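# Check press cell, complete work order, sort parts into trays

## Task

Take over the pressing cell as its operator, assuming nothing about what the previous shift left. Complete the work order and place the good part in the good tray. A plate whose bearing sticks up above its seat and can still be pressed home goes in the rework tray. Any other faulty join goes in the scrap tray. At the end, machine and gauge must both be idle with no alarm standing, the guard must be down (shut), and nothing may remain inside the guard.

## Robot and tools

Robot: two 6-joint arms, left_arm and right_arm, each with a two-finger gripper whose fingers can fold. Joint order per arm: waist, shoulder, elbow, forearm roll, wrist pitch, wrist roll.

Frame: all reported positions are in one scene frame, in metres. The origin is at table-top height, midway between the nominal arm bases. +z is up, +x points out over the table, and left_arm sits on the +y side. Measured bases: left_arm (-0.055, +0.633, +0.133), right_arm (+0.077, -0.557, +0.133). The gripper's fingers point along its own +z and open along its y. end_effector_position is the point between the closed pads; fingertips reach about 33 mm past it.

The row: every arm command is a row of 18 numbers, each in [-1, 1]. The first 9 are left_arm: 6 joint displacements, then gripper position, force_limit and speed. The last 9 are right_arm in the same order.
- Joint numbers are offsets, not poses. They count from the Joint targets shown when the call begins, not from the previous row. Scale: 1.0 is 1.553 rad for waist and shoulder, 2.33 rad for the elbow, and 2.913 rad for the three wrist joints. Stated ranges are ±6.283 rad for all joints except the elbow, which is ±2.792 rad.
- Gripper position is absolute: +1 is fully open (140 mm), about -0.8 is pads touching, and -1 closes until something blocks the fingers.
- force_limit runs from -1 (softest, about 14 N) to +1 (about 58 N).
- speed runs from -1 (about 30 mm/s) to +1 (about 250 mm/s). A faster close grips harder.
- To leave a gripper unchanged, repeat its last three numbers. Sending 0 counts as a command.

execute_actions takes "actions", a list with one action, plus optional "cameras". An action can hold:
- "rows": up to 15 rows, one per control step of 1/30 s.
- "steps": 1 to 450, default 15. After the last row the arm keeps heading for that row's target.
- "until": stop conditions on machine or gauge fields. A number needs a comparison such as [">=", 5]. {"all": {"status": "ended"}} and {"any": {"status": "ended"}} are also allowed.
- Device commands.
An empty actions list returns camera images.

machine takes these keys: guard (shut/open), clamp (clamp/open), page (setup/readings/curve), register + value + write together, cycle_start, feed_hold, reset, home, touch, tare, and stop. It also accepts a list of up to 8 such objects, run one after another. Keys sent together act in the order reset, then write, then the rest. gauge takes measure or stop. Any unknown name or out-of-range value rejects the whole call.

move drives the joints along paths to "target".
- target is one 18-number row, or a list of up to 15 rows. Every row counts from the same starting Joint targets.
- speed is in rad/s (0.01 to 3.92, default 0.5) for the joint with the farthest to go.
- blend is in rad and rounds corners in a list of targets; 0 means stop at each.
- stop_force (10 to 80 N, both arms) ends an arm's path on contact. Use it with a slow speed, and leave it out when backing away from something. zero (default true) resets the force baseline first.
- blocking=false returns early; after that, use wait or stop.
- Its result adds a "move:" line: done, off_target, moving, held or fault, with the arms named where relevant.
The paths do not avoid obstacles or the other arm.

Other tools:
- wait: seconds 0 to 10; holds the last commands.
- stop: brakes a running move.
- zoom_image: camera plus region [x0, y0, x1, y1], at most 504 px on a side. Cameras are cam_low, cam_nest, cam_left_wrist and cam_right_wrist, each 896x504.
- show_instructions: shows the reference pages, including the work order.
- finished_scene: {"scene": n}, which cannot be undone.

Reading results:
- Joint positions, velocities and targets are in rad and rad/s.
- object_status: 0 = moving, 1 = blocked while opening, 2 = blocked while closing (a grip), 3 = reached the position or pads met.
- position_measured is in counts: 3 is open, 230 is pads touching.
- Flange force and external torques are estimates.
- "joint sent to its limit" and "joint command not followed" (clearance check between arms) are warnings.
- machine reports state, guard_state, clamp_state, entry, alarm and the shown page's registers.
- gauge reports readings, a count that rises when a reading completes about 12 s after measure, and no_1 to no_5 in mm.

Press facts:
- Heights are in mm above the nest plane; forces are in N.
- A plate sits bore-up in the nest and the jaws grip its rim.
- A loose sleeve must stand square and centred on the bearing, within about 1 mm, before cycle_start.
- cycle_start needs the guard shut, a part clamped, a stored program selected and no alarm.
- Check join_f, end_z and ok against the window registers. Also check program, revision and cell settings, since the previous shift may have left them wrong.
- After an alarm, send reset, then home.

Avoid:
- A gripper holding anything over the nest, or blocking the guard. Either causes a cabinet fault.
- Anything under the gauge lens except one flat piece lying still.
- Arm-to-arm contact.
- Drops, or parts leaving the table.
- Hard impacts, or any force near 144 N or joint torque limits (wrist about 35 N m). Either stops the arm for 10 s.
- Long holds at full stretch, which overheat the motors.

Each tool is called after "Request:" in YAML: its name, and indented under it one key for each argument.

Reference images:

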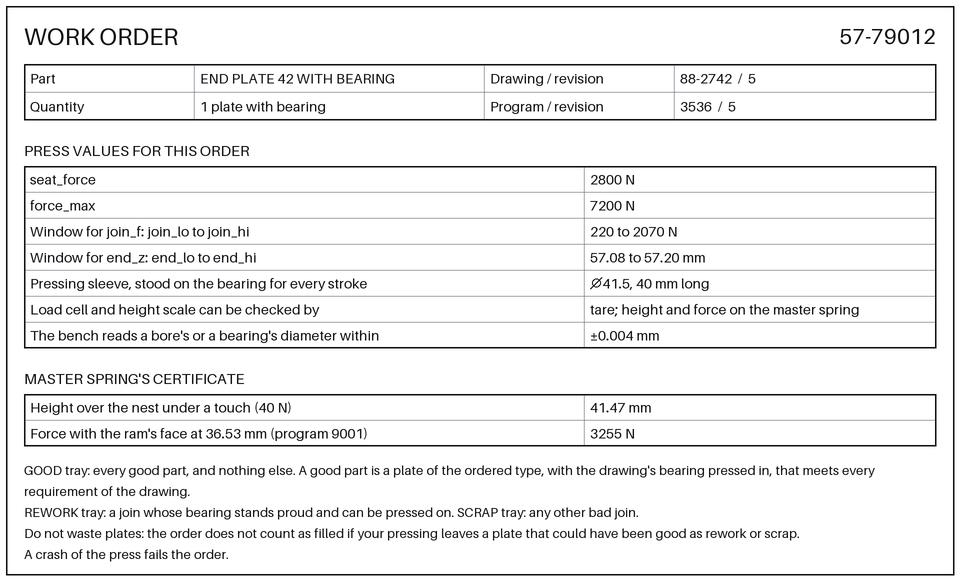

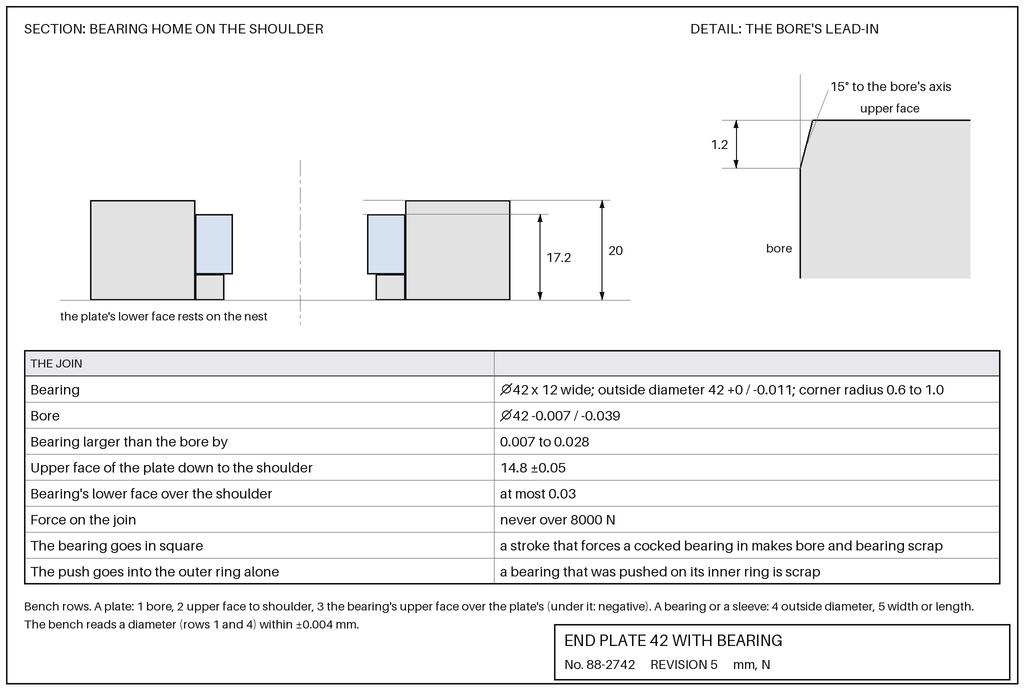

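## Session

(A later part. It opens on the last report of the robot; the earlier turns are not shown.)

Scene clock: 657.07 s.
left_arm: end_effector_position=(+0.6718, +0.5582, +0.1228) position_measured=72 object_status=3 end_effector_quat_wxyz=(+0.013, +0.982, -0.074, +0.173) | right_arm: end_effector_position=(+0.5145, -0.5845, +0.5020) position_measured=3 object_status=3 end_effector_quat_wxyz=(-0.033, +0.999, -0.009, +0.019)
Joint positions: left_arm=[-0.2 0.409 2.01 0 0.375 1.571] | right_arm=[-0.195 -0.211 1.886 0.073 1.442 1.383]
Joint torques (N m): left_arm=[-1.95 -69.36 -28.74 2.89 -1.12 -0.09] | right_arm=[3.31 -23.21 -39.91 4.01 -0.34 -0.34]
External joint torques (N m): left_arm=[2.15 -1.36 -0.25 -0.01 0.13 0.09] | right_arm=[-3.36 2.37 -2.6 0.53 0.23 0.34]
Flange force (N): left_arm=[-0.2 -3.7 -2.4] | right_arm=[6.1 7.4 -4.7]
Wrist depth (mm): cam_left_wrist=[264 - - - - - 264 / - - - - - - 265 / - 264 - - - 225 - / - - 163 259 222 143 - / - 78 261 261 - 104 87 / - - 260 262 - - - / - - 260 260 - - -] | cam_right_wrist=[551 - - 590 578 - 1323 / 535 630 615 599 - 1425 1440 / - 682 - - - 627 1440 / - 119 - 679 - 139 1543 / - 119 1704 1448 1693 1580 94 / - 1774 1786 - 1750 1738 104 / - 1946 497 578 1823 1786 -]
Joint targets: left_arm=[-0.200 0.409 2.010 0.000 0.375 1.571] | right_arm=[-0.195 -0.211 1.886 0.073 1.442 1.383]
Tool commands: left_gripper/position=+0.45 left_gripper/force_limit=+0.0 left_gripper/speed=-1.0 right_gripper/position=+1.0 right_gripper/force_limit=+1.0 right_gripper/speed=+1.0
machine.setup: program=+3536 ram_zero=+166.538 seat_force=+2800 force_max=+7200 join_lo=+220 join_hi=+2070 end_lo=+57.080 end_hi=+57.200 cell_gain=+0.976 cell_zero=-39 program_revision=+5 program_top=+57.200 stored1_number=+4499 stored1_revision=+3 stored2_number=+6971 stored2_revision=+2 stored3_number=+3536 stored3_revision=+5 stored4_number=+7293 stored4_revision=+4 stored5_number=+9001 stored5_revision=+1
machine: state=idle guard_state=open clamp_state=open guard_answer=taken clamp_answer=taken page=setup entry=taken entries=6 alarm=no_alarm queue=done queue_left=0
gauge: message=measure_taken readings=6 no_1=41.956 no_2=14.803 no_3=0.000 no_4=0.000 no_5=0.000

Request:
move:
  target:
    - [0.1429,0.1912,-0.2275,0,0.0793,0,0.45,0,-1,0,0,0,0,0,0,1,1,1]
    - [0.1429,0.2299,-0.2189,0,0.0518,0,0.45,0,-1,0,0,0,0,0,0,1,1,1]
  speed: [0.5,0.12]
  blend: [0.02,0]

Request:
execute_actions:
  actions:
    - {"rows":[[0,0,0,0,0,0,-1,0,-1,0,0,0,0,0,0,1,1,1]],"steps":75}

Request:
move:
  target:
    - [0,-0.0393,-0.0090,0,0.0281,0,-1,0,-1,0,0,0,0,0,0,1,1,1]
    - [-0.3432,-0.4666,0.4420,0,-0.1046,0,-1,0,-1,0,0,0,0,0,0,1,1,1]
    - [-0.3432,-0.3577,0.4588,0,-0.1757,0,-1,0,-1,0,0,0,0,0,0,1,1,1]
  speed: [0.1,0.5,0.1]
  blend: [0.02,0.01,0]
  cameras: ["cam_left_wrist"]

Scene clock: 665.73 s.
left_arm: end_effector_position=(+0.9132, +0.7376, +0.0622) position_measured=72 object_status=3 end_effector_quat_wxyz=(-0.006, +0.984, +0.036, +0.174) | right_arm: end_effector_position=(+0.5145, -0.5845, +0.5020) position_measured=3 object_status=3 end_effector_quat_wxyz=(-0.033, +0.999, -0.009, +0.019)
Joint positions: left_arm=[0.022 0.766 1.5 0 0.526 1.571] | right_arm=[-0.195 -0.211 1.886 0.073 1.442 1.383]
Joint torques (N m): left_arm=[-2.16 -104.86 -33.49 3.2 -1.13 -0.14] | right_arm=[3.55 -23.88 -40.05 4 -0.39 -0.31]
External joint torques (N m): left_arm=[2.35 -1.3 -0.07 0.14 0.13 0.14] | right_arm=[-3.31 3.21 -2.3 0.54 0.28 0.31]
Flange force (N): left_arm=[-0.7 -2.8 -1.9] | right_arm=[7.1 7.6 -4.1]
Wrist depth (mm): cam_left_wrist=[- - 176 - - - - / - - 177 177 178 - - / - 150 177 157 158 - - / - 133 157 177 157 130 - / - 78 176 157 157 104 87 / - - 176 177 178 - - / - - - - - - -] | cam_right_wrist=[527 612 - - 576 612 1337 / - - - - 594 - 1365 / - 660 - - - 625 1448 / 555 120 - 658 674 139 1473 / - 119 1727 - 1650 1619 94 / - 1823 1786 - 1650 1682 104 / - 1931 1823 567 1786 1750 -]
Joint targets: left_arm=[0.022 0.766 1.500 0.000 0.526 1.571] | right_arm=[-0.195 -0.211 1.886 0.073 1.442 1.383]
machine.setup: program=+3536 ram_zero=+166.538 seat_force=+2800 force_max=+7200 join_lo=+220 join_hi=+2070 end_lo=+57.080 end_hi=+57.200 cell_gain=+0.976 cell_zero=-39 program_revision=+5 program_top=+57.200 stored1_number=+4499 stored1_revision=+3 stored2_number=+6971 stored2_revision=+2 stored3_number=+3536 stored3_revision=+5 stored4_number=+7293 stored4_revision=+4 stored5_number=+9001 stored5_revision=+1
machine: state=idle guard_state=open clamp_state=open guard_answer=taken clamp_answer=taken page=setup entry=taken entries=6 alarm=no_alarm queue=done queue_left=0
gauge: message=measure_taken readings=6 no_1=41.956 no_2=14.803 no_3=0.000 no_4=0.000 no_5=0.000
move: done

Scene clock: 668.43 s.
left_arm: end_effector_position=(+0.9133, +0.7376, +0.0623) position_measured=105 object_status=2 end_effector_quat_wxyz=(-0.006, +0.984, +0.036, +0.174) | right_arm: end_effector_position=(+0.5145, -0.5845, +0.5020) position_measured=3 object_status=3 end_effector_quat_wxyz=(-0.033, +0.999, -0.009, +0.019)
Joint positions: left_arm=[0.022 0.766 1.5 0 0.526 1.571] | right_arm=[-0.195 -0.211 1.886 0.073 1.442 1.383]
Joint torques (N m): left_arm=[-4.22 -90.79 -32.68 3.11 -3.38 -0.13] | right_arm=[3.03 -23.73 -39.98 3.99 -0.41 -0.26]
External joint torques (N m): left_arm=[4.3 -15.44 -0.93 0.24 2.38 0.13] | right_arm=[-2.87 2.98 -2.5 0.56 0.3 0.26]
Flange force (N): left_arm=[-6.5 -4.5 -22.9] | right_arm=[7.2 6.6 -4.4]
Wrist depth (mm): cam_left_wrist=[- - 177 - - - - / - - 177 177 178 - - / - - 177 157 158 - - / - - 149 175 158 203 - / - 87 157 157 158 104 83 / - 88 177 178 202 - - / - - - - 201 - -] | cam_right_wrist=[520 609 - 595 598 - 1351 / - - - - - - 1417 / - 634 - - 593 - 1448 / - 119 - 668 - 139 1440 / - 119 1750 1693 1671 1619 94 / - 1774 1798 - - 1516 104 / - 1917 1823 574 - 1798 -]
Joint targets: left_arm=[0.022 0.766 1.500 0.000 0.526 1.571] | right_arm=[-0.195 -0.211 1.886 0.073 1.442 1.383]
machine.setup: program=+3536 ram_zero=+166.538 seat_force=+2800 force_max=+7200 join_lo=+220 join_hi=+2070 end_lo=+57.080 end_hi=+57.200 cell_gain=+0.976 cell_zero=-39 program_revision=+5 program_top=+57.200 stored1_number=+4499 stored1_revision=+3 stored2_number=+6971 stored2_revision=+2 stored3_number=+3536 stored3_revision=+5 stored4_number=+7293 stored4_revision=+4 stored5_number=+9001 stored5_revision=+1
machine: state=idle guard_state=open clamp_state=open guard_answer=taken clamp_answer=taken page=setup entry=taken entries=6 alarm=no_alarm queue=done queue_left=0
gauge: message=measure_taken readings=6 no_1=41.956 no_2=14.803 no_3=0.000 no_4=0.000 no_5=0.000

Scene clock: 673.73 s.
left_arm: end_effector_position=(+0.3556, +0.4675, +0.0568) position_measured=105 object_status=2 end_effector_quat_wxyz=(+0.040, +0.959, -0.225, +0.169) | right_arm: end_effector_position=(+0.5145, -0.5845, +0.5020) position_measured=3 object_status=3 end_effector_quat_wxyz=(-0.033, +0.999, -0.009, +0.019)
Joint positions: left_arm=[-0.511 0.21 2.569 0 0.014 1.571] | right_arm=[-0.195 -0.211 1.886 0.073 1.442 1.383]
Joint torques (N m): left_arm=[-3.47 -18.84 -12.94 1.45 0.13 -0.1] | right_arm=[3.47 -23.73 -39.9 4 -0.44 -0.29]
External joint torques (N m): left_arm=[3.57 -19.2 -3.13 0.09 -1.14 0.1] | right_arm=[-3.48 3.44 -2.52 0.54 0.32 0.28]
Flange force (N): left_arm=[0.0 0.0 0.0] | right_arm=[7.7 8.1 -4.5]
Wrist depth (mm): cam_left_wrist=[186 - - 200 - - - / 196 186 - 157 - 200 - / 195 195 - 157 158 - - / 195 195 127 177 157 - - / - 80 112 156 157 104 95 / - 88 - 197 200 - - / - - 197 641 1117 - -] | cam_right_wrist=[520 - - - - 576 1337 / 544 - - - 594 - 1387 / 579 - - 642 - 1629 1432 / - 129 - 657 637 139 - / - 104 1650 1975 1715 1619 94 / - 104 1750 - 1750 1715 104 / - 1960 496 572 1862 1931 -]
Joint targets: left_arm=[-0.511 0.210 2.569 0.000 0.014 1.571] | right_arm=[-0.195 -0.211 1.886 0.073 1.442 1.383]
machine.setup: program=+3536 ram_zero=+166.538 seat_force=+2800 force_max=+7200 join_lo=+220 join_hi=+2070 end_lo=+57.080 end_hi=+57.200 cell_gain=+0.976 cell_zero=-39 program_revision=+5 program_top=+57.200 stored1_number=+4499 stored1_revision=+3 stored2_number=+6971 stored2_revision=+2 stored3_number=+3536 stored3_revision=+5 stored4_number=+7293 stored4_revision=+4 stored5_number=+9001 stored5_revision=+1
machine: state=idle guard_state=open clamp_state=open guard_answer=taken clamp_answer=taken page=setup entry=taken entries=6 alarm=no_alarm queue=done queue_left=0
gauge: message=measure_taken readings=6 no_1=41.956 no_2=14.803 no_3=0.000 no_4=0.000 no_5=0.000
move: done
camera_calibration:
cam_left_wrist: T_world_to_cam=[[-0.429174, -0.903188, 0.00781541, 0.580646], [-0.903208, 0.429104, -0.00921695, 0.121388], [0.00497101, -0.0110146, -0.999927, 0.199921], [0, 0, 0, 1]] pos_world=[0.357843, 0.474546, 0.196488]
Images, in order (width x height): cam_left_wrist 896x504.

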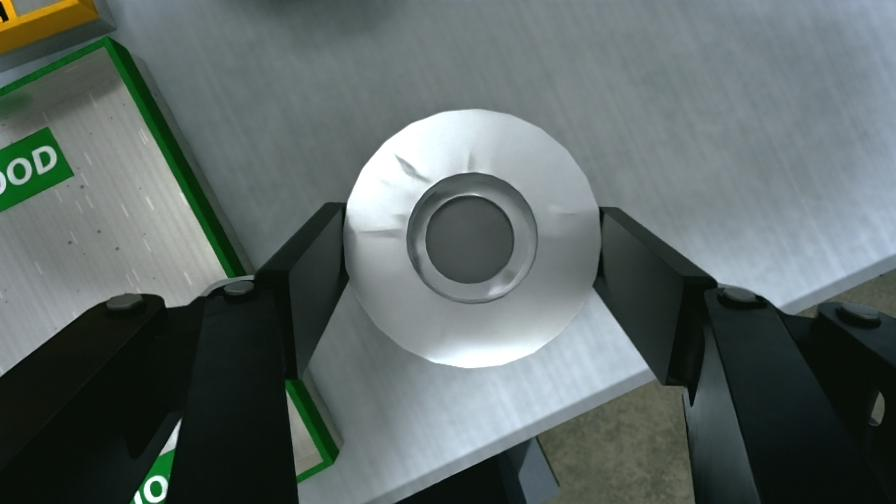

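Request:
execute_actions:
  actions:
    - {"rows":[[0,0,0,0,0,0,0.45,0,-1,0,0,0,0,0,0,1,1,1]],"steps":45}

Request:
move:
  target:
    - [0,-0.1086,-0.0168,0,0.0712,0,0.45,0,-1,0,0,0,0,0,0,1,1,1]
    - [0.2003,-0.1352,-0.2442,-0.2060,0.3042,0.4562,0.45,0,-1,0,0,0,0,0,0,1,1,1]
    - [0.4151,0.2448,-0.1947,-0.4038,0.3982,0.9181,0.45,0,-1,0,0,0,0,0,0,1,1,1]
  speed: [0.2,0.9,0.9]
  blend: [0.05,0.15,0]
  cameras: ["cam_left_wrist","cam_low"]

Scene clock: 685.57 s.
left_arm: end_effector_position=(+0.3555, +0.4676, +0.0567) position_measured=72 object_status=3 end_effector_quat_wxyz=(+0.040, +0.959, -0.225, +0.169) | right_arm: end_effector_position=(+0.5145, -0.5845, +0.5020) position_measured=3 object_status=3 end_effector_quat_wxyz=(-0.033, +0.999, -0.009, +0.019)
Joint positions: left_arm=[-0.511 0.21 2.569 0 0.014 1.571] | right_arm=[-0.195 -0.211 1.886 0.073 1.442 1.383]
Joint torques (N m): left_arm=[-2.33 -37.12 -16.05 1.4 -1.04 -0.13] | right_arm=[3.45 -23.69 -39.92 4.01 -0.44 -0.32]
External joint torques (N m): left_arm=[2.56 -1.26 0.07 0.14 0.04 0.13] | right_arm=[-3.61 3.82 -2.29 0.5 0.32 0.32]
Flange force (N): left_arm=[0.0 0.0 0.0] | right_arm=[8.0 8.3 -4.0]
Wrist depth (mm): cam_left_wrist=[180 - - - 201 - - / 194 195 199 157 - - - / 195 195 - 157 157 - - / 195 195 156 176 157 130 - / - 78 144 157 157 104 90 / - - 193 - 1081 - - / - - 196 - 1090 - -] | cam_right_wrist=[- 630 - 595 - 552 1310 / - - 595 606 - - 1387 / - - 645 631 - 1448 1417 / - - 670 679 - 139 1516 / - 120 1738 - 1534 - 94 / - 1786 1786 - 1823 1704 104 / - 1917 1862 568 1823 1762 -]
Joint targets: left_arm=[-0.511 0.210 2.569 0.000 0.014 1.571] | right_arm=[-0.195 -0.211 1.886 0.073 1.442 1.383]
machine.setup: program=+3536 ram_zero=+166.538 seat_force=+2800 force_max=+7200 join_lo=+220 join_hi=+2070 end_lo=+57.080 end_hi=+57.200 cell_gain=+0.976 cell_zero=-39 program_revision=+5 program_top=+57.200 stored1_number=+4499 stored1_revision=+3 stored2_number=+6971 stored2_revision=+2 stored3_number=+3536 stored3_revision=+5 stored4_number=+7293 stored4_revision=+4 stored5_number=+9001 stored5_revision=+1
machine: state=idle guard_state=open clamp_state=open guard_answer=taken clamp_answer=taken page=setup entry=taken entries=6 alarm=no_alarm queue=done queue_left=0
gauge: message=measure_taken readings=6 no_1=41.956 no_2=14.803 no_3=0.000 no_4=0.000 no_5=0.000

Scene clock: 690.00 s.
left_arm: end_effector_position=(+0.5104, +0.4852, +0.1276) position_measured=72 object_status=3 end_effector_quat_wxyz=(+0.353, +0.613, -0.612, +0.354) | right_arm: end_effector_position=(+0.5145, -0.5845, +0.5020) position_measured=3 object_status=3 end_effector_quat_wxyz=(-0.033, +0.999, -0.009, +0.019)
Joint positions: left_arm=[0.133 0.59 2.115 -1.177 1.174 4.245] | right_arm=[-0.195 -0.211 1.886 0.073 1.442 1.383]
Joint torques (N m): left_arm=[-2.27 -70.37 -13.68 -0.47 2.13 -0.09] | right_arm=[3.56 -23.68 -40 4.07 -0.4 -0.27]
External joint torques (N m): left_arm=[2.48 -1.88 -0.21 0.18 0.04 0.09] | right_arm=[-3.6 3.19 -2.36 0.46 0.29 0.27]
Flange force (N): left_arm=[0.7 1.9 -5.3] | right_arm=[7.0 8.3 -4.2]
Wrist depth (mm): cam_left_wrist=[- 404 393 406 400 2522 2622 / - 406 409 418 420 1576 2171 / 318 322 357 335 315 - 1789 / 311 - 163 308 305 131 1496 / - 78 142 234 266 104 90 / - - - 204 - - - / - - - - - - -] | cam_right_wrist=[- - - 619 581 593 1344 / 550 - 633 612 599 612 1409 / 549 - 653 637 625 615 1440 / - 119 677 674 - 141 1498 / - 119 1727 855 1543 1619 95 / - 1836 1786 693 1629 1693 104 / - 1862 2069 574 1810 1798 -]
Joint targets: left_arm=[0.133 0.590 2.115 -1.177 1.174 4.245] | right_arm=[-0.195 -0.211 1.886 0.073 1.442 1.383]
machine.setup: program=+3536 ram_zero=+166.538 seat_force=+2800 force_max=+7200 join_lo=+220 join_hi=+2070 end_lo=+57.080 end_hi=+57.200 cell_gain=+0.976 cell_zero=-39 program_revision=+5 program_top=+57.200 stored1_number=+4499 stored1_revision=+3 stored2_number=+6971 stored2_revision=+2 stored3_number=+3536 stored3_revision=+5 stored4_number=+7293 stored4_revision=+4 stored5_number=+9001 stored5_revision=+1
machine: state=idle guard_state=open clamp_state=open guard_answer=taken clamp_answer=taken page=setup entry=taken entries=6 alarm=no_alarm queue=done queue_left=0
gauge: message=measure_taken readings=6 no_1=41.956 no_2=14.803 no_3=0.000 no_4=0.000 no_5=0.000
move: done
camera_calibration:
cam_left_wrist: T_world_to_cam=[[-0.999821, -0.00893112, 0.0166581, 0.518728], [-0.0176133, 0.759996, -0.649689, -0.276584], [-0.00685761, -0.649866, -0.760018, 0.555651], [0, 0, 0, 1]] pos_world=[0.517574, 0.575934, 0.23397]
Images, in order (width x height): cam_low 896x504, cam_left_wrist 896x504.

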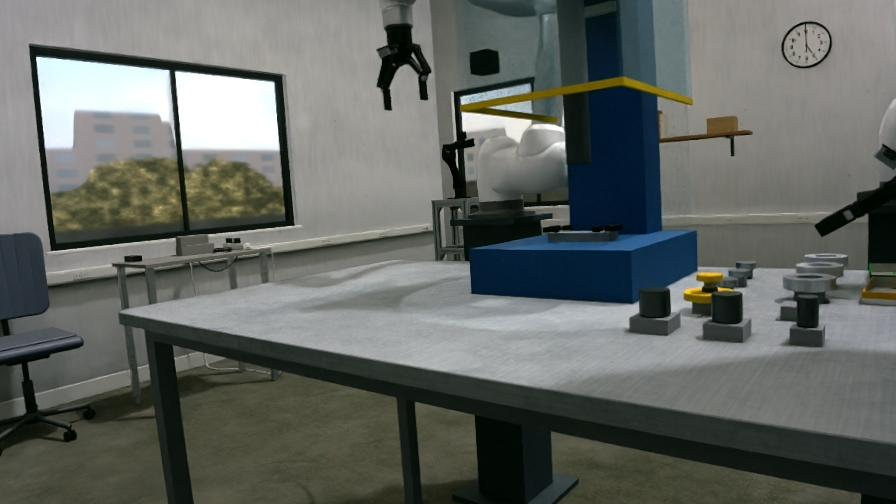

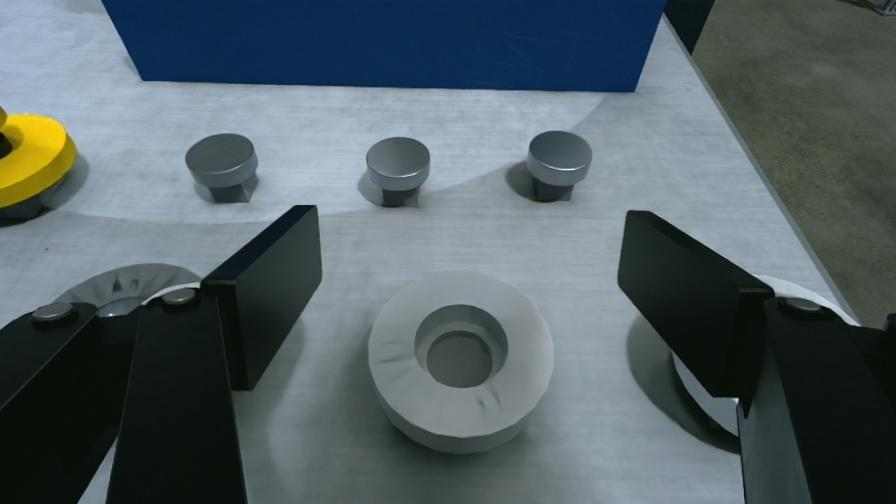

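Request:
move:
  target: [0.0004,0.0905,-0.0035,-0.0187,-0.0163,0.0464,0.45,0,-1,0,0,0,0,0,0,1,1,1]
  speed: 0.1
  stop_force: 15
  cameras: ["cam_left_wrist"]

Request:
execute_actions:
  actions:
    - {"rows":[[0,0,0,0,0,0,-1,0,-1,0,0,0,0,0,0,1,1,1]],"steps":75}
  cameras: ["cam_left_wrist","cam_low"]

Scene clock: 694.63 s.
left_arm: end_effector_position=(+0.5100, +0.4856, +0.0473) position_measured=72 object_status=3 end_effector_quat_wxyz=(+0.353, +0.613, -0.612, +0.354) | right_arm: end_effector_position=(+0.5145, -0.5845, +0.5020) position_measured=3 object_status=3 end_effector_quat_wxyz=(-0.033, +0.999, -0.009, +0.019)
Joint positions: left_arm=[0.134 0.731 2.107 -1.231 1.126 4.381] | right_arm=[-0.195 -0.211 1.886 0.073 1.442 1.383]
Joint torques (N m): left_arm=[-2.55 -76.25 -8.53 -0.37 2.26 -0.1] | right_arm=[3.66 -23.52 -40.12 4.09 -0.36 -0.3]
External joint torques (N m): left_arm=[2.78 -2.06 0.16 0.11 0.03 0.1] | right_arm=[-3.75 3.38 -2.16 0.43 0.25 0.29]
Flange force (N): left_arm=[0.9 2.4 -5.8] | right_arm=[7.0 8.6 -3.8]
Wrist depth (mm): cam_left_wrist=[- 252 - 327 259 348 2430 / - 272 - - - - - / 171 - - 177 168 - 181 / 154 165 146 172 154 141 158 / - 78 140 137 139 104 90 / - - - - 161 162 - / - - - - 149 - -] | cam_right_wrist=[- - - - - 570 1323 / - - - - 599 1440 1394 / 579 - - - - 615 1465 / - 119 - - 642 139 1498 / - 119 1762 - 1619 139 94 / - 111 1836 - 1650 1671 104 / - 1946 1876 549 1682 1810 -]
Joint targets: left_arm=[0.134 0.731 2.107 -1.231 1.126 4.381] | right_arm=[-0.195 -0.211 1.886 0.073 1.442 1.383]
machine.setup: program=+3536 ram_zero=+166.538 seat_force=+2800 force_max=+7200 join_lo=+220 join_hi=+2070 end_lo=+57.080 end_hi=+57.200 cell_gain=+0.976 cell_zero=-39 program_revision=+5 program_top=+57.200 stored1_number=+4499 stored1_revision=+3 stored2_number=+6971 stored2_revision=+2 stored3_number=+3536 stored3_revision=+5 stored4_number=+7293 stored4_revision=+4 stored5_number=+9001 stored5_revision=+1
machine: state=idle guard_state=open clamp_state=open guard_answer=taken clamp_answer=taken page=setup entry=taken entries=6 alarm=no_alarm queue=done queue_left=0
gauge: message=measure_taken readings=6 no_1=41.956 no_2=14.803 no_3=0.000 no_4=0.000 no_5=0.000
move: done
camera_calibration:
cam_left_wrist: T_world_to_cam=[[-0.999815, -0.00882683, 0.0170885, 0.519637], [-0.0178117, 0.760182, -0.649466, -0.329026], [-0.00725762, -0.64965, -0.760199, 0.494927], [0, 0, 0, 1]] pos_world=[0.517272, 0.576236, 0.153671]
Images, in order (width x height): cam_left_wrist 896x504.

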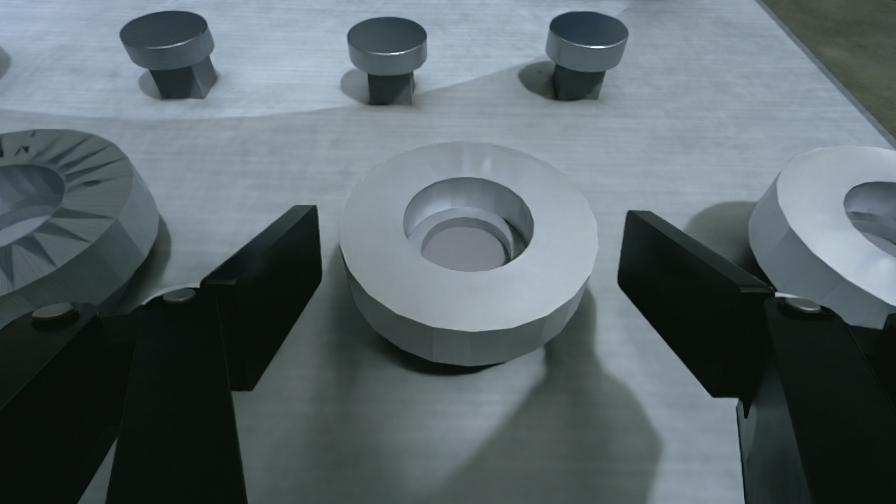

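Scene clock: 697.33 s.
left_arm: end_effector_position=(+0.5100, +0.4856, +0.0473) position_measured=105 object_status=2 end_effector_quat_wxyz=(+0.353, +0.613, -0.612, +0.354) | right_arm: end_effector_position=(+0.5145, -0.5845, +0.5020) position_measured=3 object_status=3 end_effector_quat_wxyz=(-0.033, +0.999, -0.009, +0.019)
Joint positions: left_arm=[0.134 0.731 2.107 -1.231 1.126 4.381] | right_arm=[-0.195 -0.211 1.886 0.073 1.442 1.383]
Joint torques (N m): left_arm=[-7.66 -69.51 -5.89 0.25 -0.33 -0.16] | right_arm=[3.13 -23.34 -40.13 4.01 -0.42 -0.29]
External joint torques (N m): left_arm=[7.83 -9.03 -2.5 -0.53 2.62 0.16] | right_arm=[-2.9 2.62 -2.42 0.54 0.29 0.29]
Flange force (N): left_arm=[7.2 2.1 -20.1] | right_arm=[6.5 6.6 -4.3]
Wrist depth (mm): cam_left_wrist=[- 256 261 257 262 - 2364 / - - - - 271 - - / 171 - - 177 173 - 177 / 154 - 142 172 147 - 157 / - 87 112 137 140 104 95 / - 88 160 - 163 - - / - - 148 150 151 - -] | cam_right_wrist=[- - - - 577 570 1417 / - - - - - 598 1394 / - 572 644 - - 1671 1490 / 583 120 - - - 139 1432 / - 119 1727 844 1629 1580 94 / - 1774 1876 594 1727 1693 104 / - 1931 1903 527 1750 1774 -]
Joint targets: left_arm=[0.134 0.731 2.107 -1.231 1.126 4.381] | right_arm=[-0.195 -0.211 1.886 0.073 1.442 1.383]
machine.setup: program=+3536 ram_zero=+166.538 seat_force=+2800 force_max=+7200 join_lo=+220 join_hi=+2070 end_lo=+57.080 end_hi=+57.200 cell_gain=+0.976 cell_zero=-39 program_revision=+5 program_top=+57.200 stored1_number=+4499 stored1_revision=+3 stored2_number=+6971 stored2_revision=+2 stored3_number=+3536 stored3_revision=+5 stored4_number=+7293 stored4_revision=+4 stored5_number=+9001 stored5_revision=+1
machine: state=idle guard_state=open clamp_state=open guard_answer=taken clamp_answer=taken page=setup entry=taken entries=6 alarm=no_alarm queue=done queue_left=0
gauge: message=measure_taken readings=6 no_1=41.956 no_2=14.803 no_3=0.000 no_4=0.000 no_5=0.000
camera_calibration:
cam_left_wrist: T_world_to_cam=[[-0.999815, -0.00882627, 0.017088, 0.519636], [-0.0178109, 0.760182, -0.649466, -0.329027], [-0.00725762, -0.64965, -0.760199, 0.494927], [0, 0, 0, 1]] pos_world=[0.517272, 0.576236, 0.153671]
Images, in order (width x height): cam_low 896x504, cam_left_wrist 896x504.

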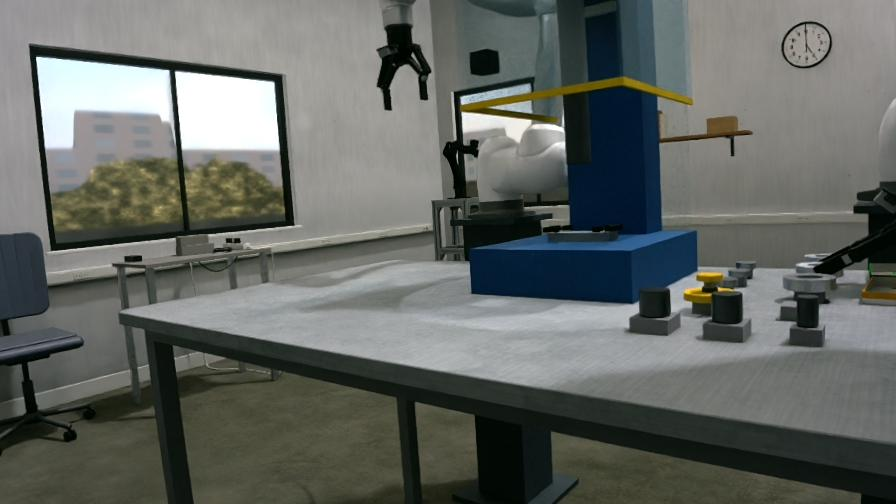

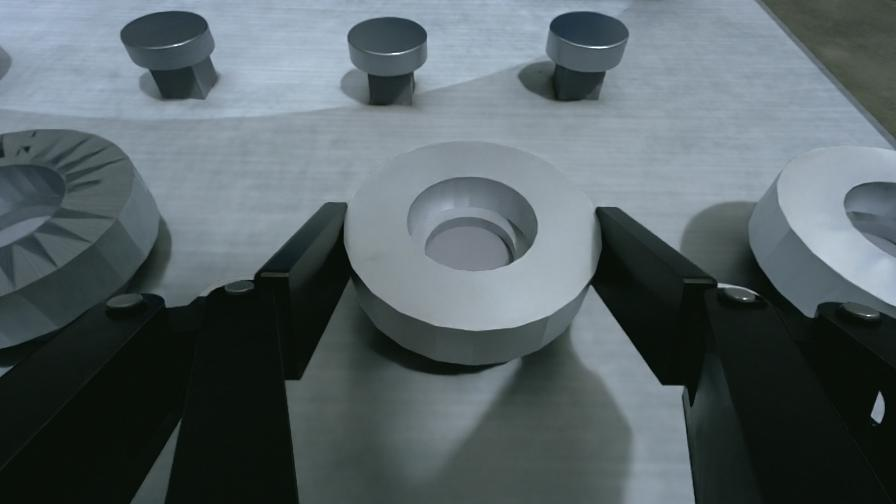

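Request:
move:
  target:
    - [-0.0003,-0.0907,0.0036,0.0188,0.0165,-0.0466,-1,0,-1,0,0,0,0,0,0,1,1,1]
    - [-0.3158,-0.0815,-0.0805,-0.0849,-0.0509,-0.1364,-1,0,-1,0,0,0,0,0,0,1,1,1]
    - [-0.4424,-0.0454,-0.1282,-0.1234,-0.0908,-0.1619,-1,0,-1,0,0,0,0,0,0,1,1,1]
  speed: [0.15,0.3,0.15]
  blend: [0.02,0.02,0]
  cameras: ["cam_left_wrist","cam_nest","cam_low"]

Scene clock: 713.50 s.
left_arm: end_effector_position=(+0.6003, +0.0240, +0.1718) position_measured=105 object_status=2 end_effector_quat_wxyz=(+0.354, +0.612, -0.612, +0.354) | right_arm: end_effector_position=(+0.5145, -0.5845, +0.5020) position_measured=3 object_status=3 end_effector_quat_wxyz=(-0.033, +0.999, -0.009, +0.019)
Joint positions: left_arm=[-0.553 0.66 1.808 -1.59 0.862 3.909] | right_arm=[-0.195 -0.211 1.886 0.073 1.442 1.383]
Joint torques (N m): left_arm=[-2.01 -89.26 -25.05 -1.81 2.18 -0.2] | right_arm=[3.12 -23.51 -39.91 4.04 -0.37 -0.32]
External joint torques (N m): left_arm=[2.22 0.62 0.9 0.44 -0.49 0.2] | right_arm=[-3.06 3.01 -2.22 0.47 0.27 0.32]
Flange force (N): left_arm=[-2.3 -0.5 -2.4] | right_arm=[6.8 6.9 -3.9]
Wrist depth (mm): cam_left_wrist=[- 571 530 - - 591 182 / - 313 314 306 318 318 190 / - 270 268 177 177 256 190 / - 233 145 176 150 233 190 / - 87 146 137 146 104 101 / - 88 184 167 182 - - / - - 174 140 169 - -] | cam_right_wrist=[- - - - 573 - 1330 / - 628 644 625 601 630 1379 / - - - 645 - 622 1425 / - 120 720 - - 139 1490 / - 120 1704 - 1661 1629 94 / - 1823 1836 - 1715 1774 104 / - 1946 1917 533 1798 1786 -]
Joint targets: left_arm=[-0.553 0.660 1.808 -1.590 0.862 3.909] | right_arm=[-0.195 -0.211 1.886 0.073 1.442 1.383]
machine.setup: program=+3536 ram_zero=+166.538 seat_force=+2800 force_max=+7200 join_lo=+220 join_hi=+2070 end_lo=+57.080 end_hi=+57.200 cell_gain=+0.976 cell_zero=-39 program_revision=+5 program_top=+57.200 stored1_number=+4499 stored1_revision=+3 stored2_number=+6971 stored2_revision=+2 stored3_number=+3536 stored3_revision=+5 stored4_number=+7293 stored4_revision=+4 stored5_number=+9001 stored5_revision=+1
machine: state=idle guard_state=open clamp_state=open guard_answer=taken clamp_answer=taken page=setup entry=taken entries=6 alarm=no_alarm queue=done queue_left=0
gauge: message=measure_taken readings=6 no_1=41.956 no_2=14.803 no_3=0.000 no_4=0.000 no_5=0.000
move: done
camera_calibration:
cam_left_wrist: T_world_to_cam=[[-0.999814, -0.00868681, 0.0172455, 0.603659], [-0.0178114, 0.759818, -0.649892, 0.104361], [-0.00745793, -0.650078, -0.759831, 0.290404], [0, 0, 0, 1]] pos_world=[0.607571, 0.114733, 0.278071]
Images, in order (width x height): cam_low 896x504, cam_nest 896x504, cam_left_wrist 896x504.

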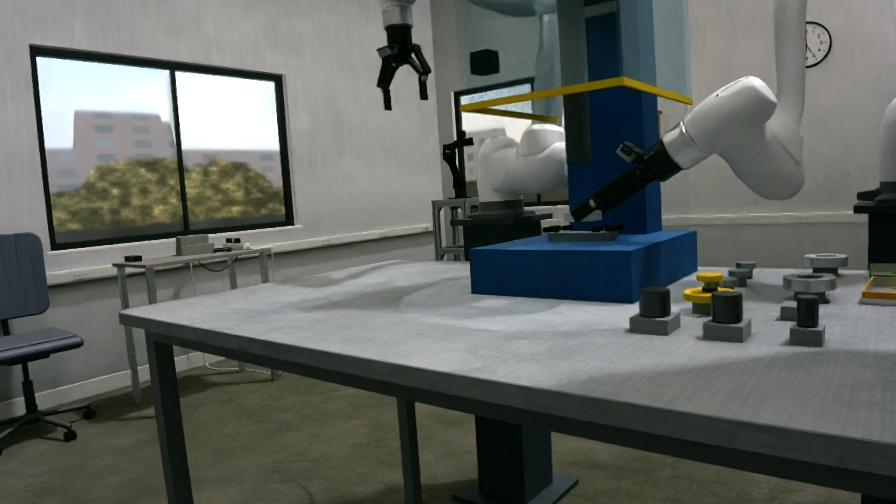

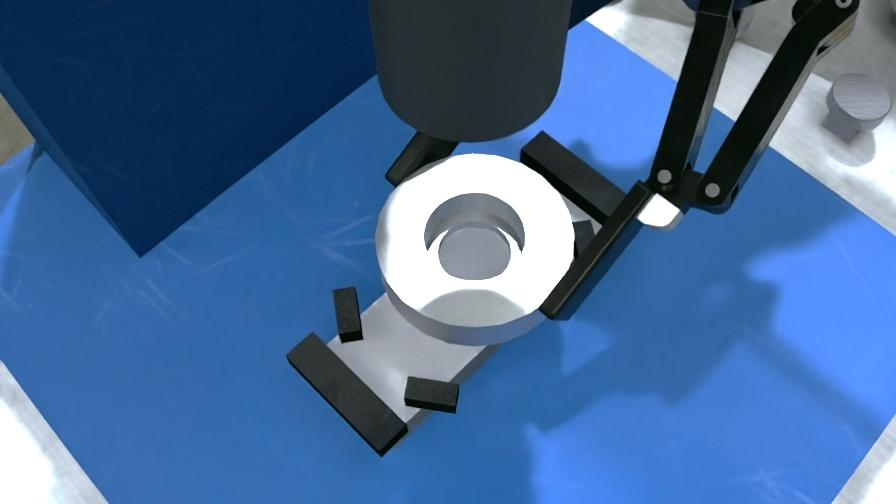

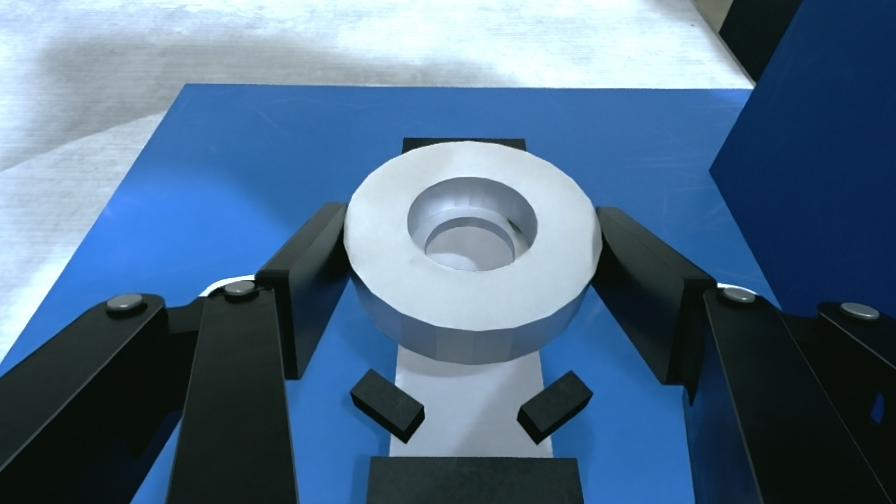

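Request:
move:
  target: [0,0.0249,0.0015,-0.0124,0.0004,0.0189,-1,0,-1,0,0,0,0,0,0,1,1,1]
  speed: 0.02
  stop_force: 10
  cameras: ["cam_left_wrist","cam_nest"]

Scene clock: 717.80 s.
left_arm: end_effector_position=(+0.6004, +0.0240, +0.1459) position_measured=105 object_status=2 end_effector_quat_wxyz=(+0.354, +0.613, -0.612, +0.354) | right_arm: end_effector_position=(+0.5145, -0.5845, +0.5020) position_measured=3 object_status=3 end_effector_quat_wxyz=(-0.033, +0.999, -0.009, +0.019)
Joint positions: left_arm=[-0.553 0.695 1.811 -1.623 0.863 3.958] | right_arm=[-0.195 -0.211 1.886 0.073 1.442 1.383]
Joint torques (N m): left_arm=[-5.62 -79.6 -19.64 -0.38 -0.49 0.15] | right_arm=[3.17 -23.66 -39.95 3.98 -0.37 -0.31]
External joint torques (N m): left_arm=[5.98 -10.18 -3.12 -1 2.25 -0.15] | right_arm=[-2.92 3.11 -2.45 0.56 0.25 0.31]
Flange force (N): left_arm=[6.2 -0.5 -14.7] | right_arm=[7.4 6.7 -4.2]
Wrist depth (mm): cam_left_wrist=[- - 299 536 - 301 184 / - 265 268 220 273 274 190 / - 229 229 177 227 233 175 / - 206 145 172 147 205 181 / - 86 134 137 140 104 95 / - 88 158 138 147 - - / - - 119 115 118 - -] | cam_right_wrist=[- - - - - 527 1323 / - 633 618 606 - - 1379 / - 657 649 - 633 1448 1609 / - 120 682 682 655 139 1473 / - 119 1727 - 1481 1609 94 / - 1823 1836 - 597 1750 104 / - 1946 1903 573 1810 1798 -]
Joint targets: left_arm=[-0.553 0.695 1.811 -1.623 0.863 3.958] | right_arm=[-0.195 -0.211 1.886 0.073 1.442 1.383]
machine.setup: program=+3536 ram_zero=+166.538 seat_force=+2800 force_max=+7200 join_lo=+220 join_hi=+2070 end_lo=+57.080 end_hi=+57.200 cell_gain=+0.976 cell_zero=-39 program_revision=+5 program_top=+57.200 stored1_number=+4499 stored1_revision=+3 stored2_number=+6971 stored2_revision=+2 stored3_number=+3536 stored3_revision=+5 stored4_number=+7293 stored4_revision=+4 stored5_number=+9001 stored5_revision=+1
machine: state=idle guard_state=open clamp_state=open guard_answer=taken clamp_answer=taken page=setup entry=taken entries=6 alarm=no_alarm queue=done queue_left=0
gauge: message=measure_taken readings=6 no_1=41.956 no_2=14.803 no_3=0.000 no_4=0.000 no_5=0.000
move: contact (left_arm)
camera_calibration:
cam_left_wrist: T_world_to_cam=[[-0.999805, -0.00905915, 0.0175751, 0.604259], [-0.0183117, 0.759539, -0.650204, 0.0878734], [-0.00745864, -0.650399, -0.759556, 0.270757], [0, 0, 0, 1]] pos_world=[0.607769, 0.114831, 0.252171]
Images, in order (width x height): cam_nest 896x504, cam_left_wrist 896x504.

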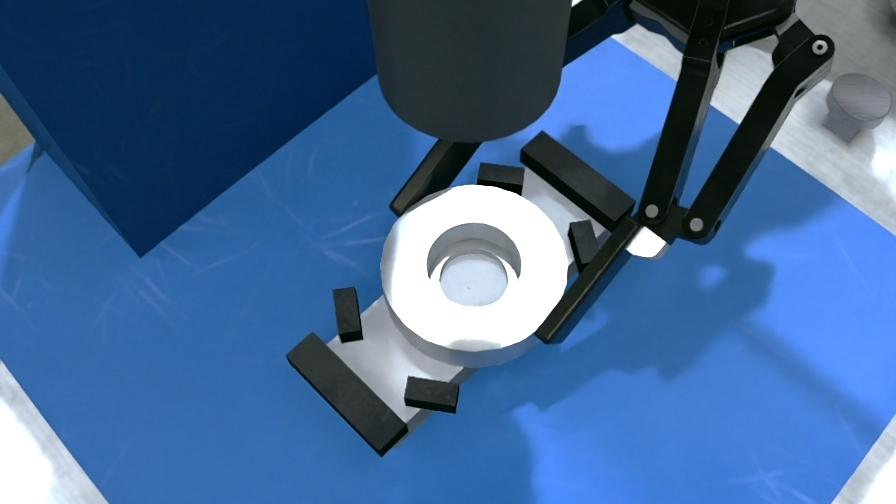

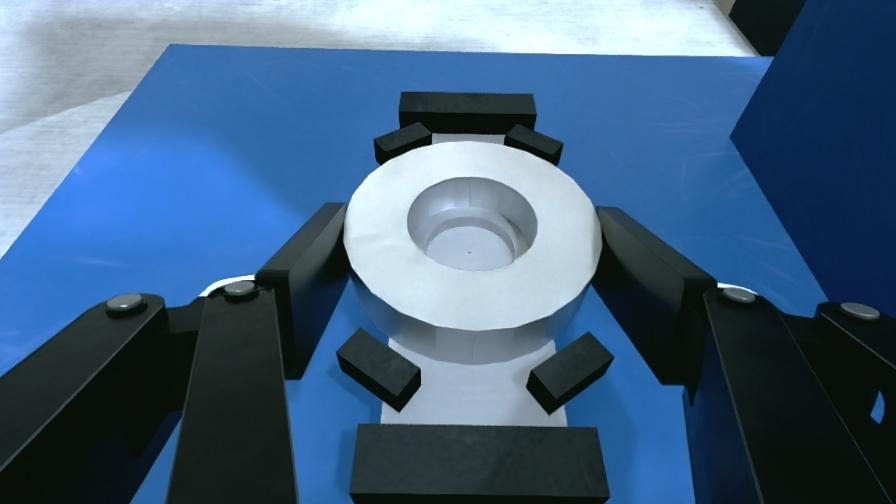

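Request:
execute_actions:
  actions:
    - {"rows":[[0,0,0,0,0,0,0.45,0,-1,0,0,0,0,0,0,1,1,1]],"steps":45}

Request:
move:
  target: [0.1265,-0.0583,0.0466,0.0497,0.0394,0.0088,0.45,0,-1,0,0,0,0,0,0,1,1,1]
  speed: 0.15

Request:
execute_actions:
  actions:
    - {"machine":{"clamp":"clamp"},"steps":75}
  cameras: ["cam_nest","cam_left_wrist"]

Scene clock: 721.93 s.
left_arm: end_effector_position=(+0.6004, +0.0241, +0.1458) position_measured=72 object_status=3 end_effector_quat_wxyz=(+0.354, +0.613, -0.612, +0.354) | right_arm: end_effector_position=(+0.5145, -0.5845, +0.5020) position_measured=3 object_status=3 end_effector_quat_wxyz=(-0.033, +0.999, -0.009, +0.019)
Joint positions: left_arm=[-0.553 0.695 1.811 -1.623 0.863 3.958] | right_arm=[-0.195 -0.211 1.886 0.073 1.442 1.383]
Joint torques (N m): left_arm=[-2.11 -88.52 -22.51 -1.43 1.72 -0.05] | right_arm=[3.41 -23.72 -39.89 4 -0.39 -0.3]
External joint torques (N m): left_arm=[2.55 -1.8 -0.4 0.05 0.05 0.05] | right_arm=[-3.42 3.57 -2.38 0.53 0.27 0.3]
Flange force (N): left_arm=[0.3 -0.9 -4.3] | right_arm=[7.8 7.9 -4.1]
Wrist depth (mm): cam_left_wrist=[- 538 308 308 - - 183 / 419 272 266 218 272 273 191 / - 228 228 176 220 233 189 / - 199 148 168 153 199 180 / - 78 146 138 145 104 90 / - - 160 137 156 159 - / - - 141 115 118 148 -] | cam_right_wrist=[527 - - - - 586 1330 / 529 647 582 627 - - 1394 / 587 - - 625 - 1402 1465 / - 120 677 - 652 139 1516 / - 120 1727 - 1738 1599 94 / - 1823 1849 677 1786 1727 104 / - 1849 1903 557 606 1823 -]
Joint targets: left_arm=[-0.553 0.695 1.811 -1.623 0.863 3.958] | right_arm=[-0.195 -0.211 1.886 0.073 1.442 1.383]
machine.setup: program=+3536 ram_zero=+166.538 seat_force=+2800 force_max=+7200 join_lo=+220 join_hi=+2070 end_lo=+57.080 end_hi=+57.200 cell_gain=+0.976 cell_zero=-39 program_revision=+5 program_top=+57.200 stored1_number=+4499 stored1_revision=+3 stored2_number=+6971 stored2_revision=+2 stored3_number=+3536 stored3_revision=+5 stored4_number=+7293 stored4_revision=+4 stored5_number=+9001 stored5_revision=+1
machine: state=idle guard_state=open clamp_state=open guard_answer=taken clamp_answer=taken page=setup entry=taken entries=6 alarm=no_alarm queue=done queue_left=0
gauge: message=measure_taken readings=6 no_1=41.956 no_2=14.803 no_3=0.000 no_4=0.000 no_5=0.000

Scene clock: 723.57 s.
left_arm: end_effector_position=(+0.5999, +0.1742, +0.1737) position_measured=72 object_status=3 end_effector_quat_wxyz=(+0.354, +0.612, -0.612, +0.354) | right_arm: end_effector_position=(+0.5145, -0.5845, +0.5020) position_measured=3 object_status=3 end_effector_quat_wxyz=(-0.033, +0.999, -0.009, +0.019)
Joint positions: left_arm=[-0.357 0.604 1.92 -1.478 0.978 3.984] | right_arm=[-0.195 -0.211 1.886 0.073 1.442 1.383]
Joint torques (N m): left_arm=[-1.79 -79.5 -21.44 -1.32 1.77 -0.24] | right_arm=[3.23 -23.59 -39.99 4.04 -0.4 -0.33]
External joint torques (N m): left_arm=[1.77 -1.39 -0.24 0.23 0.03 0.24] | right_arm=[-3.29 3.05 -2.46 0.5 0.28 0.33]
Flange force (N): left_arm=[0.0 0.1 -3.5] | right_arm=[7.1 7.5 -4.4]
Wrist depth (mm): cam_left_wrist=[586 585 379 300 386 285 191 / - - 316 258 - 263 197 / - - 271 257 267 261 220 / - 236 231 239 240 143 238 / - 78 206 212 213 105 90 / - - 198 198 197 197 - / - - 229 242 240 - -] | cam_right_wrist=[514 - 582 - 589 549 1358 / - - 606 - 606 1379 1394 / - - 649 - 613 631 1432 / - 119 657 - - 141 1543 / - 119 1693 1836 1640 138 94 / - 2005 1810 - 1704 1727 104 / - 1862 1931 569 1836 1774 -]
Joint targets: left_arm=[-0.357 0.604 1.920 -1.478 0.978 3.984] | right_arm=[-0.195 -0.211 1.886 0.073 1.442 1.383]
machine.setup: program=+3536 ram_zero=+166.538 seat_force=+2800 force_max=+7200 join_lo=+220 join_hi=+2070 end_lo=+57.080 end_hi=+57.200 cell_gain=+0.976 cell_zero=-39 program_revision=+5 program_top=+57.200 stored1_number=+4499 stored1_revision=+3 stored2_number=+6971 stored2_revision=+2 stored3_number=+3536 stored3_revision=+5 stored4_number=+7293 stored4_revision=+4 stored5_number=+9001 stored5_revision=+1
machine: state=idle guard_state=open clamp_state=open guard_answer=taken clamp_answer=taken page=setup entry=taken entries=6 alarm=no_alarm queue=done queue_left=0
gauge: message=measure_taken readings=6 no_1=41.956 no_2=14.803 no_3=0.000 no_4=0.000 no_5=0.000
move: done

Scene clock: 726.27 s.
left_arm: end_effector_position=(+0.5999, +0.1742, +0.1737) position_measured=72 object_status=3 end_effector_quat_wxyz=(+0.354, +0.612, -0.612, +0.354) | right_arm: end_effector_position=(+0.5145, -0.5845, +0.5020) position_measured=3 object_status=3 end_effector_quat_wxyz=(-0.033, +0.999, -0.009, +0.019)
Joint positions: left_arm=[-0.357 0.604 1.92 -1.478 0.978 3.984] | right_arm=[-0.195 -0.211 1.886 0.073 1.442 1.383]
Joint torques (N m): left_arm=[-2.11 -79.93 -21.83 -1.14 1.81 -0.18] | right_arm=[3.25 -23.82 -39.95 4.06 -0.36 -0.3]
External joint torques (N m): left_arm=[2.24 -1.2 0.12 0.05 -0.01 0.17] | right_arm=[-3.26 3.82 -2.26 0.46 0.24 0.29]
Flange force (N): left_arm=[-0.6 0.6 -3.8] | right_arm=[8.1 7.6 -3.8]
Wrist depth (mm): cam_left_wrist=[- - 378 299 382 267 190 / - 335 321 261 312 282 198 / - 259 270 257 267 262 218 / - 236 231 238 240 143 238 / - 78 206 212 212 104 90 / - - 198 199 196 - - / - - 242 241 241 - -] | cam_right_wrist=[521 - 597 576 - - 1330 / 555 - - 615 599 - 1379 / - - 655 - - - 1465 / - - - - - 139 1456 / - 119 1810 958 1693 1629 94 / - 1798 1580 - - - 104 / - 1903 636 574 1889 1917 -]
Joint targets: left_arm=[-0.357 0.604 1.920 -1.478 0.978 3.984] | right_arm=[-0.195 -0.211 1.886 0.073 1.442 1.383]
Tool commands: left_gripper/position=+0.45 left_gripper/force_limit=+0.0 left_gripper/speed=-1.0 right_gripper/position=+1.0 right_gripper/force_limit=+1.0 right_gripper/speed=+1.0
machine.setup: program=+3536 ram_zero=+166.538 seat_force=+2800 force_max=+7200 join_lo=+220 join_hi=+2070 end_lo=+57.080 end_hi=+57.200 cell_gain=+0.976 cell_zero=-39 program_revision=+5 program_top=+57.200 stored1_number=+4499 stored1_revision=+3 stored2_number=+6971 stored2_revision=+2 stored3_number=+3536 stored3_revision=+5 stored4_number=+7293 stored4_revision=+4 stored5_number=+9001 stored5_revision=+1
machine: state=idle guard_state=open clamp_state=clamped guard_answer=taken clamp_answer=taken page=setup entry=taken entries=6 alarm=no_alarm queue=done queue_left=0
gauge: message=measure_taken readings=6 no_1=41.956 no_2=14.803 no_3=0.000 no_4=0.000 no_5=0.000
camera_calibration:
cam_left_wrist: T_world_to_cam=[[-0.999817, -0.00833249, 0.0172018, 0.60445], [-0.0175127, 0.759915, -0.649787, -0.00863203], [-0.00765755, -0.64997, -0.759922, 0.389616], [0, 0, 0, 1]] pos_world=[0.607172, 0.264835, 0.280071]
Images, in order (width x height): cam_nest 896x504, cam_left_wrist 896x504.

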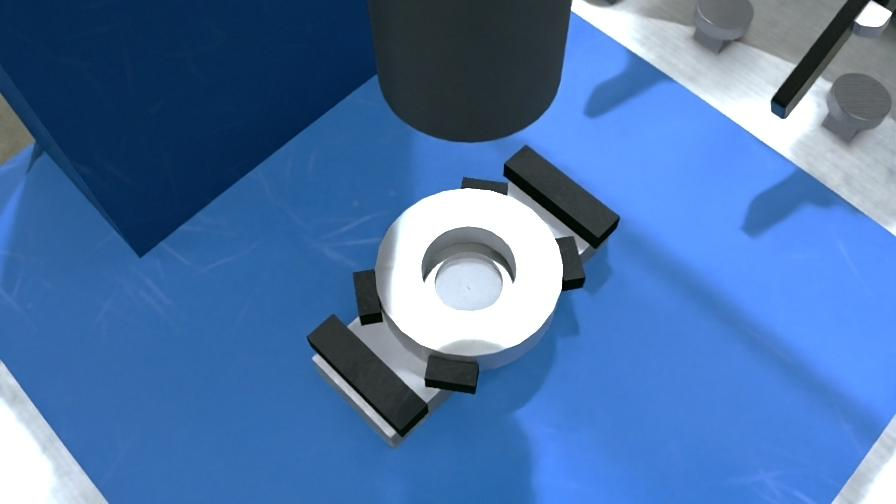

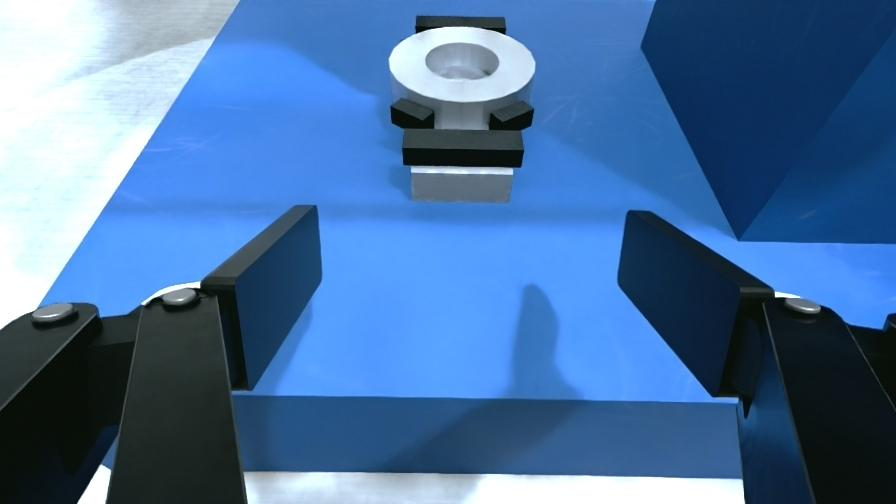

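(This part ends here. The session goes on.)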